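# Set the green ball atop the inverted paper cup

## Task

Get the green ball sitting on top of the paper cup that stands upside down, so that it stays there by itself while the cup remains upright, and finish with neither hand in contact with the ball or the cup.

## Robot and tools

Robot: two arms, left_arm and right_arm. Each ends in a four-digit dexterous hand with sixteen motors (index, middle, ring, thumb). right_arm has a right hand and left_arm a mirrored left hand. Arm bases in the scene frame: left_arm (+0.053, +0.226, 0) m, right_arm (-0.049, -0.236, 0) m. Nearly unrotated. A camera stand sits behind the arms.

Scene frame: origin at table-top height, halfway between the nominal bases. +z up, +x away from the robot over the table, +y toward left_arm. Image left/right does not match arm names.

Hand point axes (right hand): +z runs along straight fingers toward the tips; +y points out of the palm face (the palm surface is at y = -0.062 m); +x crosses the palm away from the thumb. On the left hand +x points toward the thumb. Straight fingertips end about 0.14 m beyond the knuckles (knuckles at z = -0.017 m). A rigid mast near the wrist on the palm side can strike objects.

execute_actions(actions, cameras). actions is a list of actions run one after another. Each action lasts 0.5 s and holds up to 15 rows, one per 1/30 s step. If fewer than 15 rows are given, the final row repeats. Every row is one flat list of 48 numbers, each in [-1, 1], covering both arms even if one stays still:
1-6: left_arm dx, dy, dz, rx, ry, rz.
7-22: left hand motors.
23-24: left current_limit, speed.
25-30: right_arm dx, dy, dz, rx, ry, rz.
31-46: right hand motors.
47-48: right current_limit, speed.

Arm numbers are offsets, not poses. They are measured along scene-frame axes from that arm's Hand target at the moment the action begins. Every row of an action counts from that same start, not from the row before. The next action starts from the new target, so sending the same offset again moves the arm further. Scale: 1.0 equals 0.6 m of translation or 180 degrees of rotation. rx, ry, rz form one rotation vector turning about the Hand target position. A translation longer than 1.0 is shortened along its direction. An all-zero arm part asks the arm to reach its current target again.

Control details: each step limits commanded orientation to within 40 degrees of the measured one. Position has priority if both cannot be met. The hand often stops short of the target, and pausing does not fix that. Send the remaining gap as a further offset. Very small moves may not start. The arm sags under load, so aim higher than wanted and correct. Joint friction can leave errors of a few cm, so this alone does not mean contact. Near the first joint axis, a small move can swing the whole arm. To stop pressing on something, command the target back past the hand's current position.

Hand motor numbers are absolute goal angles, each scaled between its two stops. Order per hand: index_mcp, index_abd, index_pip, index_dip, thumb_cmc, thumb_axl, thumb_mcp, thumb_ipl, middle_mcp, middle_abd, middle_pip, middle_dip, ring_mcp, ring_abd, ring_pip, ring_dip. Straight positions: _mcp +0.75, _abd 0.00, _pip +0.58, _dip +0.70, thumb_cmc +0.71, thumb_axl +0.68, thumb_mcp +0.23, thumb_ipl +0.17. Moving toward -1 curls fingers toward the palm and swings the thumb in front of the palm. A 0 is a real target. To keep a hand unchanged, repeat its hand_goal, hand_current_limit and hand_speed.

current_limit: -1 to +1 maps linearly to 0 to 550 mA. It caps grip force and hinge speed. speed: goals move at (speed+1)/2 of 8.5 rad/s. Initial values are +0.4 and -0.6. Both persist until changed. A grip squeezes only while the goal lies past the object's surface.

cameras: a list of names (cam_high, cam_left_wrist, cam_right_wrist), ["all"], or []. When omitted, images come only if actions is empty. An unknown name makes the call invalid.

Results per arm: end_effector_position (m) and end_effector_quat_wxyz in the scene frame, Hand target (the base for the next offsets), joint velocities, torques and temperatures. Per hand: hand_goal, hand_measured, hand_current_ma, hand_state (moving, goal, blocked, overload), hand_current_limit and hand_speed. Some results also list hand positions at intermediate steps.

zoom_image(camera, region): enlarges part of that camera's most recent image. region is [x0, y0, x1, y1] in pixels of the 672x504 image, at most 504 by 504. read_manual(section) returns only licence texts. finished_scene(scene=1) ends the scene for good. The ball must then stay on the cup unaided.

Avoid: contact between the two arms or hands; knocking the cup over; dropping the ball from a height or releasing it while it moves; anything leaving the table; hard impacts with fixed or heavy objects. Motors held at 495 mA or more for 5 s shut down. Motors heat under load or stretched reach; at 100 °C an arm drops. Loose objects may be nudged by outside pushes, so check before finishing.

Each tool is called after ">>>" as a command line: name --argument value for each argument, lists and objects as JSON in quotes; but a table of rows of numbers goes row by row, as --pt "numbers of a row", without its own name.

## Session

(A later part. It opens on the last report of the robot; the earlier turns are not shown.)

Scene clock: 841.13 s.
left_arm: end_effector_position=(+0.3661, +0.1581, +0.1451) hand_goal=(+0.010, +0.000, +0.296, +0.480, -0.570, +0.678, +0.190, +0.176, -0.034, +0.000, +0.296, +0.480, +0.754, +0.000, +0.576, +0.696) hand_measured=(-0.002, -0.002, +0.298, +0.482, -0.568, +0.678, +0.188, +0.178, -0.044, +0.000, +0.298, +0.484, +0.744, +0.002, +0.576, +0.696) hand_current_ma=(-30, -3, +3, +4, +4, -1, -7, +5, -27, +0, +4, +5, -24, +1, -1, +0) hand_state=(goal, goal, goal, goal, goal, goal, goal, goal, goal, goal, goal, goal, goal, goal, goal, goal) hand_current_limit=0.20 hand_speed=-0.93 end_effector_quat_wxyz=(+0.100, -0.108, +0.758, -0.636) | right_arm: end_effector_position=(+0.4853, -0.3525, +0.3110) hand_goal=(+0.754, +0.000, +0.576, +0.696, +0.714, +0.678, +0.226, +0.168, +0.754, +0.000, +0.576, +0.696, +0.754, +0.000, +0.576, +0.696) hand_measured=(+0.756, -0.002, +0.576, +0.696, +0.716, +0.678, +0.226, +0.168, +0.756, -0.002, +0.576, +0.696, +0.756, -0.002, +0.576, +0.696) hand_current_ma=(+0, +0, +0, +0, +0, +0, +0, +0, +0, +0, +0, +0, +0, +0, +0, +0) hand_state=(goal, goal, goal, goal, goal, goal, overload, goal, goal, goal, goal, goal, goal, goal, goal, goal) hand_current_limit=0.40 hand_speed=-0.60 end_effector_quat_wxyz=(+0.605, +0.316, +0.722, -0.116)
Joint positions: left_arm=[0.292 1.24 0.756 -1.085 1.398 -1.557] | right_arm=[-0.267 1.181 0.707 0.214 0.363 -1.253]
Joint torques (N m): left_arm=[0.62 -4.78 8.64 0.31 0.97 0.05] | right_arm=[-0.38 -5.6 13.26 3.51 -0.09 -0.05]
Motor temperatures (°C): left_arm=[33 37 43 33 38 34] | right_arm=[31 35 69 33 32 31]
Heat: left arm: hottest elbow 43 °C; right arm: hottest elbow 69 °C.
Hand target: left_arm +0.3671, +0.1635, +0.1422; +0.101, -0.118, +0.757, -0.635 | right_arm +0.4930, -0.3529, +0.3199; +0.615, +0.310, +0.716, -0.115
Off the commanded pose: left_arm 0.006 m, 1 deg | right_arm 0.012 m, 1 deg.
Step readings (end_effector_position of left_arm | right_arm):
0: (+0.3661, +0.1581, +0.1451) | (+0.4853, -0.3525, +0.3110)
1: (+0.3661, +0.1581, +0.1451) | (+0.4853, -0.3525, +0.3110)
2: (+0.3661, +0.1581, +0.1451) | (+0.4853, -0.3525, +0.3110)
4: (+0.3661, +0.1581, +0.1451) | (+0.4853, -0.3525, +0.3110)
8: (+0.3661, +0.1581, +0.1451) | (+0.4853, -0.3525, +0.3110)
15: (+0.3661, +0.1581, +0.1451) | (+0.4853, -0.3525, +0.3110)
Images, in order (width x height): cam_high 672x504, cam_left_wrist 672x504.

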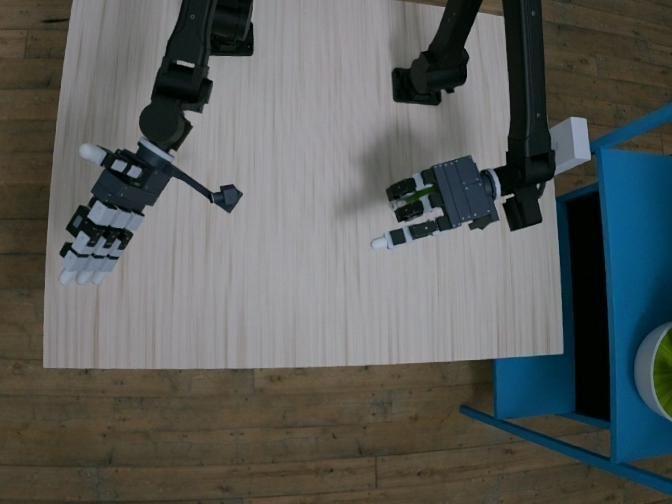

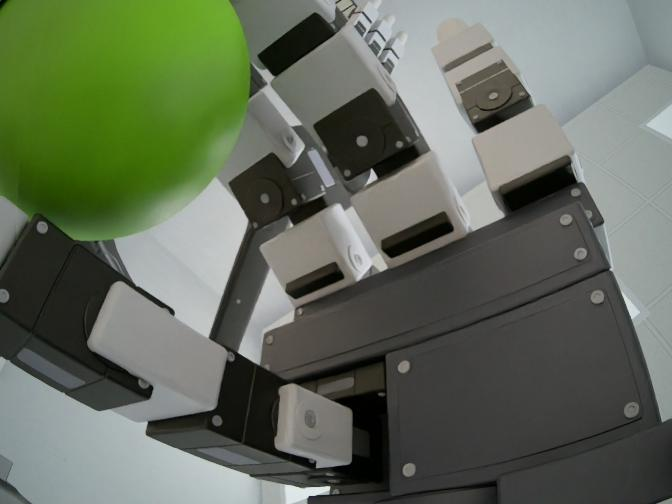

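>>> execute_actions --actions '[[[0,0,0,0,0,0,0.137,0,0.285,0.406,-0.571,0.678,0.31,0.176,0.11,0,0.285,0.406,0.754,0,0.576,0.696,0.2,-0.88,0,0,0,0,0,0,0.754,0,0.576,0.696,0.714,0.678,0.226,0.168,0.754,0,0.576,0.696,0.754,0,0.576,0.696,0.4,-0.6]]]' --cameras '["cam_high", "cam_left_wrist"]'

>>> zoom_image --camera "cam_high" --region '[380, 165, 450, 235]'

Scene clock: 847.43 s.
left_arm: end_effector_position=(+0.3661, +0.1581, +0.1451) hand_goal=(+0.138, +0.000, +0.286, +0.406, -0.570, +0.678, +0.310, +0.176, +0.110, +0.000, +0.286, +0.406, +0.754, +0.000, +0.576, +0.696) hand_measured=(+0.124, -0.002, +0.288, +0.408, -0.568, +0.678, +0.306, +0.178, +0.096, +0.000, +0.288, +0.410, +0.744, +0.002, +0.576, +0.696) hand_current_ma=(-38, -3, +3, +4, +4, -1, -11, +4, -36, +0, +3, +5, -24, +1, -1, +0) hand_state=(goal, goal, goal, goal, goal, goal, goal, goal, goal, goal, goal, goal, goal, goal, goal, goal) hand_current_limit=0.20 hand_speed=-0.88 end_effector_quat_wxyz=(+0.100, -0.108, +0.758, -0.636) | right_arm: end_effector_position=(+0.4853, -0.3525, +0.3110) hand_goal=(+0.754, +0.000, +0.576, +0.696, +0.714, +0.678, +0.226, +0.168, +0.754, +0.000, +0.576, +0.696, +0.754, +0.000, +0.576, +0.696) hand_measured=(+0.756, -0.002, +0.576, +0.696, +0.716, +0.678, +0.226, +0.168, +0.756, -0.002, +0.576, +0.696, +0.756, -0.002, +0.576, +0.696) hand_current_ma=(+0, +0, +0, +0, +0, +0, +0, +0, +0, +0, +0, +0, +0, +0, +0, +0) hand_state=(goal, goal, goal, goal, goal, goal, overload, goal, goal, goal, goal, goal, goal, goal, goal, goal) hand_current_limit=0.40 hand_speed=-0.60 end_effector_quat_wxyz=(+0.605, +0.316, +0.722, -0.116)
Joint positions: left_arm=[0.292 1.24 0.756 -1.085 1.398 -1.557] | right_arm=[-0.267 1.181 0.707 0.214 0.363 -1.253]
Joint torques (N m): left_arm=[0.67 -4.72 8.65 0.34 0.98 0.06] | right_arm=[-0.73 -5.42 13.12 3.63 -0.08 -0.04]
Motor temperatures (°C): left_arm=[33 37 43 33 38 34] | right_arm=[31 35 69 33 32 31]
Heat: left arm: hottest elbow 43 °C; right arm: hottest elbow 69 °C.
Hand target: left_arm +0.3671, +0.1635, +0.1422; +0.101, -0.118, +0.757, -0.635 | right_arm +0.4930, -0.3529, +0.3199; +0.615, +0.310, +0.716, -0.115
Off the commanded pose: left_arm 0.006 m, 1 deg | right_arm 0.012 m, 1 deg.
Step readings (end_effector_position of left_arm | right_arm):
0: (+0.3661, +0.1581, +0.1451) | (+0.4853, -0.3525, +0.3110)
1: (+0.3661, +0.1581, +0.1451) | (+0.4853, -0.3525, +0.3110)
2: (+0.3661, +0.1581, +0.1451) | (+0.4853, -0.3525, +0.3110)
4: (+0.3661, +0.1581, +0.1451) | (+0.4853, -0.3525, +0.3110)
8: (+0.3661, +0.1581, +0.1451) | (+0.4853, -0.3525, +0.3110)
15: (+0.3661, +0.1581, +0.1451) | (+0.4853, -0.3525, +0.3110)
Images, in order (width x height): cam_high 672x504, cam_left_wrist 672x504.

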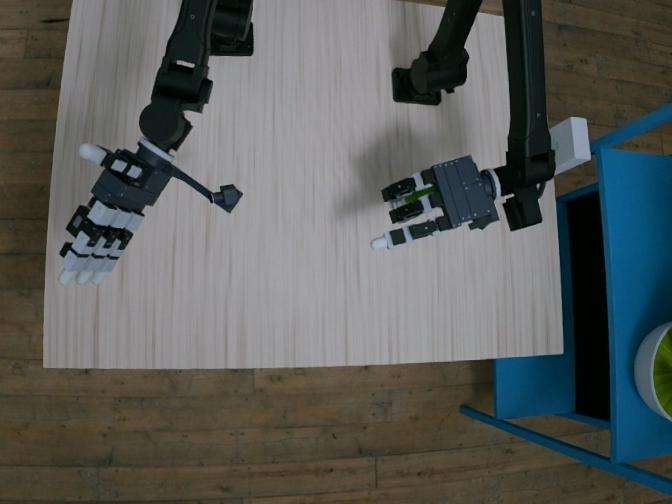

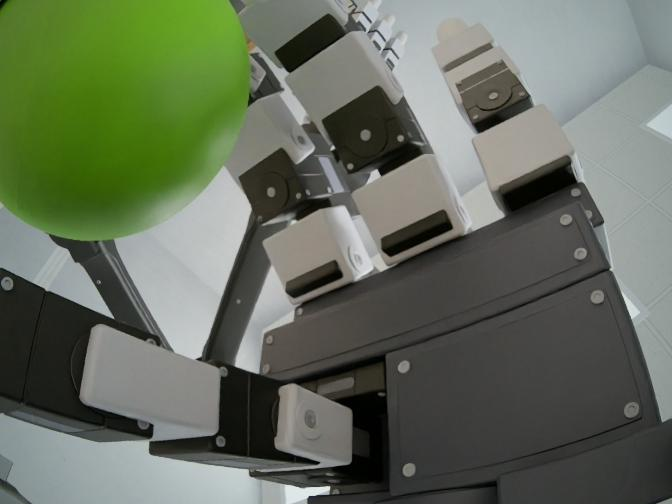

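Scaled by 7.200.

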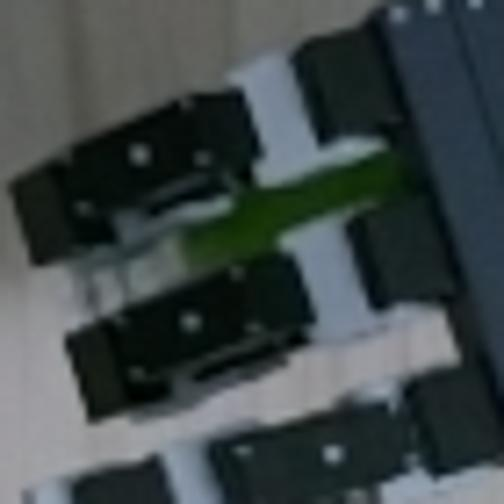

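>>> execute_actions --actions '[[[0.012,0,0.05,0,0,0,0.137,0,0.285,0.406,-0.571,0.678,0.35,0.176,0.137,0,0.285,0.406,0.754,0,0.576,0.696,0.2,-0.8,0,0,0,0,0,0,0.754,0,0.576,0.696,0.714,0.678,0.226,0.168,0.754,0,0.576,0.696,0.754,0,0.576,0.696,0.4,-0.6]],[[0,0,0.06,0,0,0,0.137,0,0.285,0.406,-0.571,0.678,0.35,0.176,0.137,0,0.285,0.406,0.754,0,0.576,0.696,0.2,-0.8,0,0,0,0,0,0,0.754,0,0.576,0.696,0.714,0.678,0.226,0.168,0.754,0,0.576,0.696,0.754,0,0.576,0.696,0.4,-0.6]],[[0,0,0.08,0,0,0,0.137,0,0.285,0.406,-0.571,0.678,0.35,0.176,0.137,0,0.285,0.406,0.754,0,0.576,0.696,0.2,-0.8,0,0,0,0,0,0,0.754,0,0.576,0.696,0.714,0.678,0.226,0.168,0.754,0,0.576,0.696,0.754,0,0.576,0.696,0.4,-0.6]]]' --cameras '["cam_high", "cam_left_wrist"]'

>>> zoom_image --camera "cam_high" --region '[360, 150, 460, 240]'

Scene clock: 861.33 s.
left_arm: end_effector_position=(+0.3619, +0.1568, +0.2433) hand_goal=(+0.138, +0.000, +0.286, +0.406, -0.570, +0.678, +0.350, +0.176, +0.138, +0.000, +0.286, +0.406, +0.754, +0.000, +0.576, +0.696) hand_measured=(+0.124, -0.002, +0.288, +0.408, -0.568, +0.678, +0.346, +0.178, +0.124, +0.000, +0.288, +0.408, +0.744, +0.002, +0.576, +0.696) hand_current_ma=(-35, -3, +3, +4, +2, -1, -12, +4, -34, +0, +3, +5, -24, +1, -1, +0) hand_state=(goal, goal, goal, goal, goal, goal, goal, goal, goal, goal, goal, goal, goal, goal, goal, goal) hand_current_limit=0.20 hand_speed=-0.80 end_effector_quat_wxyz=(+0.088, -0.127, +0.756, -0.637) | right_arm: end_effector_position=(+0.4853, -0.3525, +0.3110) hand_goal=(+0.754, +0.000, +0.576, +0.696, +0.714, +0.678, +0.226, +0.168, +0.754, +0.000, +0.576, +0.696, +0.754, +0.000, +0.576, +0.696) hand_measured=(+0.756, -0.002, +0.576, +0.696, +0.716, +0.678, +0.226, +0.168, +0.756, -0.002, +0.576, +0.696, +0.756, -0.002, +0.576, +0.696) hand_current_ma=(+0, +0, +0, +0, +0, +0, +0, +0, +0, +0, +0, +0, +0, +0, +0, +0) hand_state=(goal, goal, goal, goal, goal, goal, overload, goal, goal, goal, goal, goal, goal, goal, goal, goal) hand_current_limit=0.40 hand_speed=-0.60 end_effector_quat_wxyz=(+0.605, +0.316, +0.722, -0.116)
Joint positions: left_arm=[0.292 1.132 0.943 -1.351 1.396 -1.632] | right_arm=[-0.267 1.181 0.707 0.214 0.363 -1.253]
Joint torques (N m): left_arm=[0.03 -4.31 13.72 0.14 1.02 0.11] | right_arm=[-0.67 -6.01 13.22 3.56 -0.08 -0.04]
Motor temperatures (°C): left_arm=[33 37 43 33 38 34] | right_arm=[31 35 69 33 32 31]
Heat: left arm: hottest elbow 43 °C; right arm: hottest elbow 69 °C.
Hand target: left_arm +0.3743, +0.1635, +0.2562; +0.101, -0.118, +0.757, -0.635 | right_arm +0.4930, -0.3529, +0.3199; +0.615, +0.310, +0.716, -0.115
Off the commanded pose: left_arm 0.019 m, 2 deg | right_arm 0.012 m, 1 deg.
Step readings (end_effector_position of left_arm | right_arm):
0: (+0.3661, +0.1581, +0.1451) | (+0.4853, -0.3525, +0.3110)
1: (+0.3661, +0.1581, +0.1451) | (+0.4853, -0.3525, +0.3110)
2: (+0.3657, +0.1580, +0.1452) | (+0.4853, -0.3525, +0.3110)
4: (+0.3632, +0.1572, +0.1457) | (+0.4853, -0.3525, +0.3110)
8: (+0.3597, +0.1560, +0.1490) | (+0.4853, -0.3525, +0.3110)
15: (+0.3621, +0.1567, +0.1564) | (+0.4853, -0.3525, +0.3110)
16: (+0.3622, +0.1568, +0.1569) | (+0.4853, -0.3525, +0.3110)
17: (+0.3617, +0.1567, +0.1582) | (+0.4853, -0.3525, +0.3110)
19: (+0.3602, +0.1563, +0.1636) | (+0.4853, -0.3525, +0.3110)
23: (+0.3623, +0.1569, +0.1822) | (+0.4853, -0.3525, +0.3110)
30: (+0.3635, +0.1573, +0.1953) | (+0.4853, -0.3525, +0.3110)
31: (+0.3629, +0.1571, +0.1955) | (+0.4853, -0.3525, +0.3110)
32: (+0.3622, +0.1569, +0.1969) | (+0.4853, -0.3525, +0.3110)
34: (+0.3611, +0.1566, +0.2032) | (+0.4853, -0.3525, +0.3110)
38: (+0.3645, +0.1576, +0.2254) | (+0.4853, -0.3525, +0.3110)
45: (+0.3643, +0.1575, +0.2432) | (+0.4853, -0.3525, +0.3110)
Images, in order (width x height): cam_high 672x504, cam_left_wrist 672x504.

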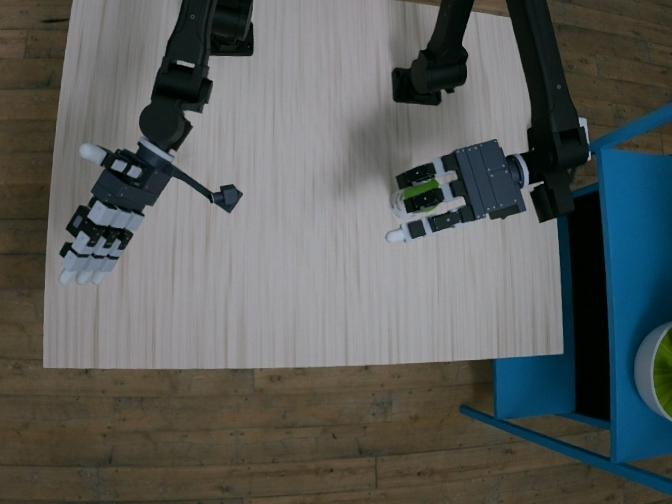

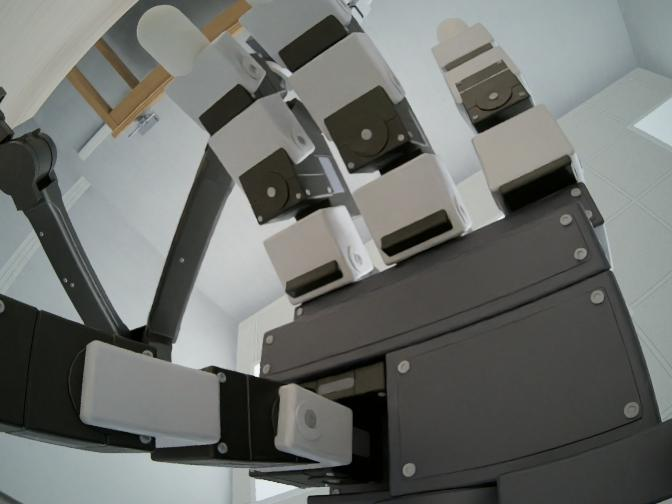

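Scaled by 5.040.

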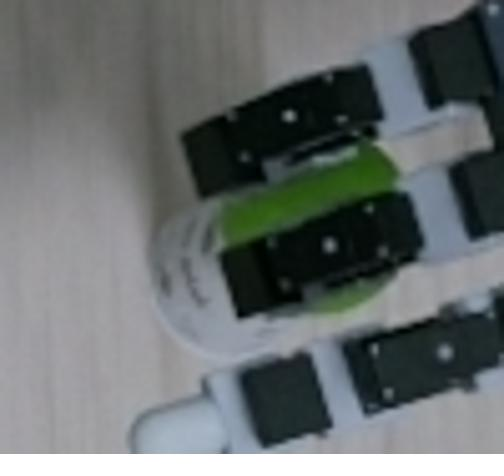

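>>> execute_actions --actions '[[[0,0.04,0.06,0,0,0,0.137,0,0.285,0.406,-0.571,0.678,0.35,0.176,0.137,0,0.285,0.406,0.754,0,0.576,0.696,0.2,-0.8,0,0,0,0,0,0,0.754,0,0.576,0.696,0.714,0.678,0.226,0.168,0.754,0,0.576,0.696,0.754,0,0.576,0.696,0.4,-0.6]],[[0,0.1,0.03,0,0,0,0.137,0,0.285,0.406,-0.571,0.678,0.35,0.176,0.137,0,0.285,0.406,0.754,0,0.576,0.696,0.2,-0.8,0,0,0,0,0,0,0.754,0,0.576,0.696,0.714,0.678,0.226,0.168,0.754,0,0.576,0.696,0.754,0,0.576,0.696,0.4,-0.6]],[[0,0.1,0,0,0,0,0.137,0,0.285,0.406,-0.571,0.678,0.35,0.176,0.137,0,0.285,0.406,0.754,0,0.576,0.696,0.2,-0.8,0,0,0,0,0,0,0.754,0,0.576,0.696,0.714,0.678,0.226,0.168,0.754,0,0.576,0.696,0.754,0,0.576,0.696,0.4,-0.6]]]' --cameras '["cam_high"]'

>>> zoom_image --camera "cam_high" --region '[360, 150, 460, 240]'

Scene clock: 874.20 s.
left_arm: end_effector_position=(+0.3664, +0.2967, +0.2971) hand_goal=(+0.138, +0.000, +0.286, +0.406, -0.570, +0.678, +0.350, +0.176, +0.138, +0.000, +0.286, +0.406, +0.754, +0.000, +0.576, +0.696) hand_measured=(+0.128, -0.002, +0.288, +0.408, -0.568, +0.678, +0.346, +0.178, +0.128, +0.000, +0.288, +0.408, +0.744, +0.002, +0.576, +0.696) hand_current_ma=(-23, -3, +2, +4, +1, -1, -10, +3, -22, +0, +2, +5, -24, +1, -1, +0) hand_state=(goal, goal, goal, goal, goal, goal, goal, goal, goal, goal, goal, goal, goal, goal, goal, goal) hand_current_limit=0.20 hand_speed=-0.80 end_effector_quat_wxyz=(+0.189, -0.232, +0.778, -0.553) | right_arm: end_effector_position=(+0.4853, -0.3525, +0.3110) hand_goal=(+0.754, +0.000, +0.576, +0.696, +0.714, +0.678, +0.226, +0.168, +0.754, +0.000, +0.576, +0.696, +0.754, +0.000, +0.576, +0.696) hand_measured=(+0.756, -0.002, +0.576, +0.696, +0.716, +0.678, +0.226, +0.168, +0.756, -0.002, +0.576, +0.696, +0.756, -0.002, +0.576, +0.696) hand_current_ma=(+0, +0, +0, +0, +0, +0, +0, +0, +0, +0, +0, +0, +0, +0, +0, +0) hand_state=(goal, goal, goal, goal, goal, goal, overload, goal, goal, goal, goal, goal, goal, goal, goal, goal) hand_current_limit=0.40 hand_speed=-0.60 end_effector_quat_wxyz=(+0.605, +0.316, +0.722, -0.116)
Joint positions: left_arm=[0.655 1.187 1.187 -1.692 1.245 -1.403] | right_arm=[-0.267 1.181 0.707 0.214 0.363 -1.253]
Joint torques (N m): left_arm=[0.26 -4.84 13.86 -0.06 0.9 0.13] | right_arm=[-0.91 -5.89 13.33 3.62 -0.12 -0.01]
Motor temperatures (°C): left_arm=[33 37 44 33 38 34] | right_arm=[31 35 69 33 32 31]
Heat: left arm: hottest elbow 44 °C; right arm: hottest elbow 69 °C.
Hand target: left_arm +0.3743, +0.3074, +0.3102; +0.101, -0.118, +0.757, -0.635 | right_arm +0.4930, -0.3529, +0.3199; +0.615, +0.310, +0.716, -0.115
Off the commanded pose: left_arm 0.019 m, 19 deg | right_arm 0.012 m, 1 deg.
joint sent to its limit (left arm) — joint 4 (wrist pitch), lower limit. The joint targets are off in orientation, not in position.
Step readings (end_effector_position of left_arm | right_arm):
0: (+0.3619, +0.1568, +0.2433) | (+0.4853, -0.3525, +0.3110)
1: (+0.3618, +0.1568, +0.2434) | (+0.4853, -0.3525, +0.3110)
2: (+0.3609, +0.1572, +0.2447) | (+0.4853, -0.3525, +0.3110)
4: (+0.3585, +0.1600, +0.2510) | (+0.4853, -0.3525, +0.3110)
8: (+0.3606, +0.1709, +0.2717) | (+0.4853, -0.3525, +0.3110)
15: (+0.3606, +0.1765, +0.2846) | (+0.4853, -0.3525, +0.3110)
16: (+0.3604, +0.1769, +0.2837) | (+0.4853, -0.3525, +0.3110)
17: (+0.3602, +0.1806, +0.2820) | (+0.4853, -0.3525, +0.3110)
19: (+0.3598, +0.1924, +0.2799) | (+0.4853, -0.3525, +0.3110)
23: (+0.3643, +0.2242, +0.2869) | (+0.4853, -0.3525, +0.3110)
30: (+0.3680, +0.2388, +0.2945) | (+0.4853, -0.3525, +0.3110)
31: (+0.3678, +0.2389, +0.2943) | (+0.4853, -0.3525, +0.3110)
32: (+0.3671, +0.2422, +0.2934) | (+0.4853, -0.3525, +0.3110)
34: (+0.3654, +0.2527, +0.2921) | (+0.4853, -0.3525, +0.3110)
38: (+0.3644, +0.2823, +0.2951) | (+0.4853, -0.3525, +0.3110)
45: (+0.3660, +0.2963, +0.2981) | (+0.4853, -0.3525, +0.3110)
Images, in order (width x height): cam_high 672x504.

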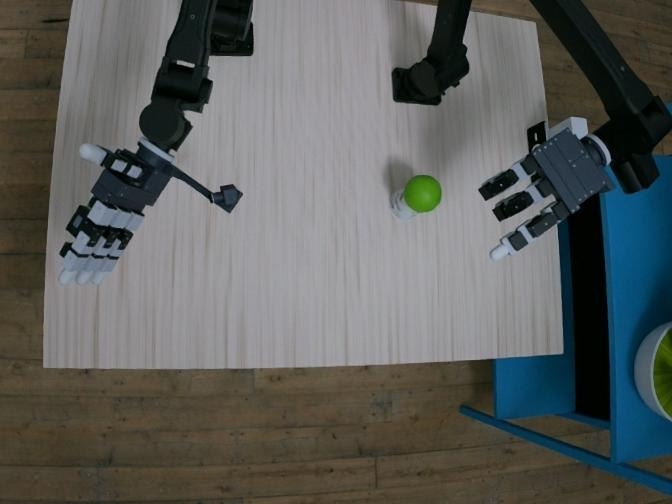

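Scaled by 5.040.

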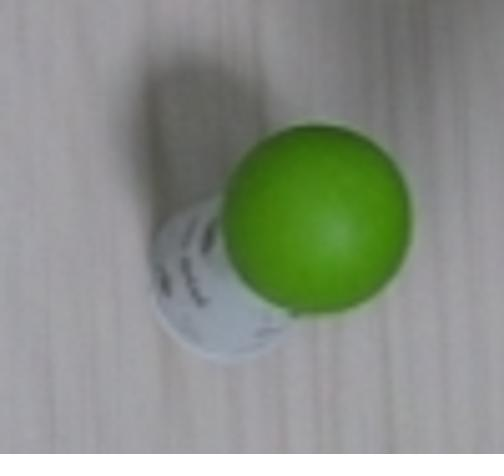

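The ball is resting on the upside-down cup, and the cup is still standing. Neither hand is touching either of them.

>>> finished_scene

The scene is finished: the task was done.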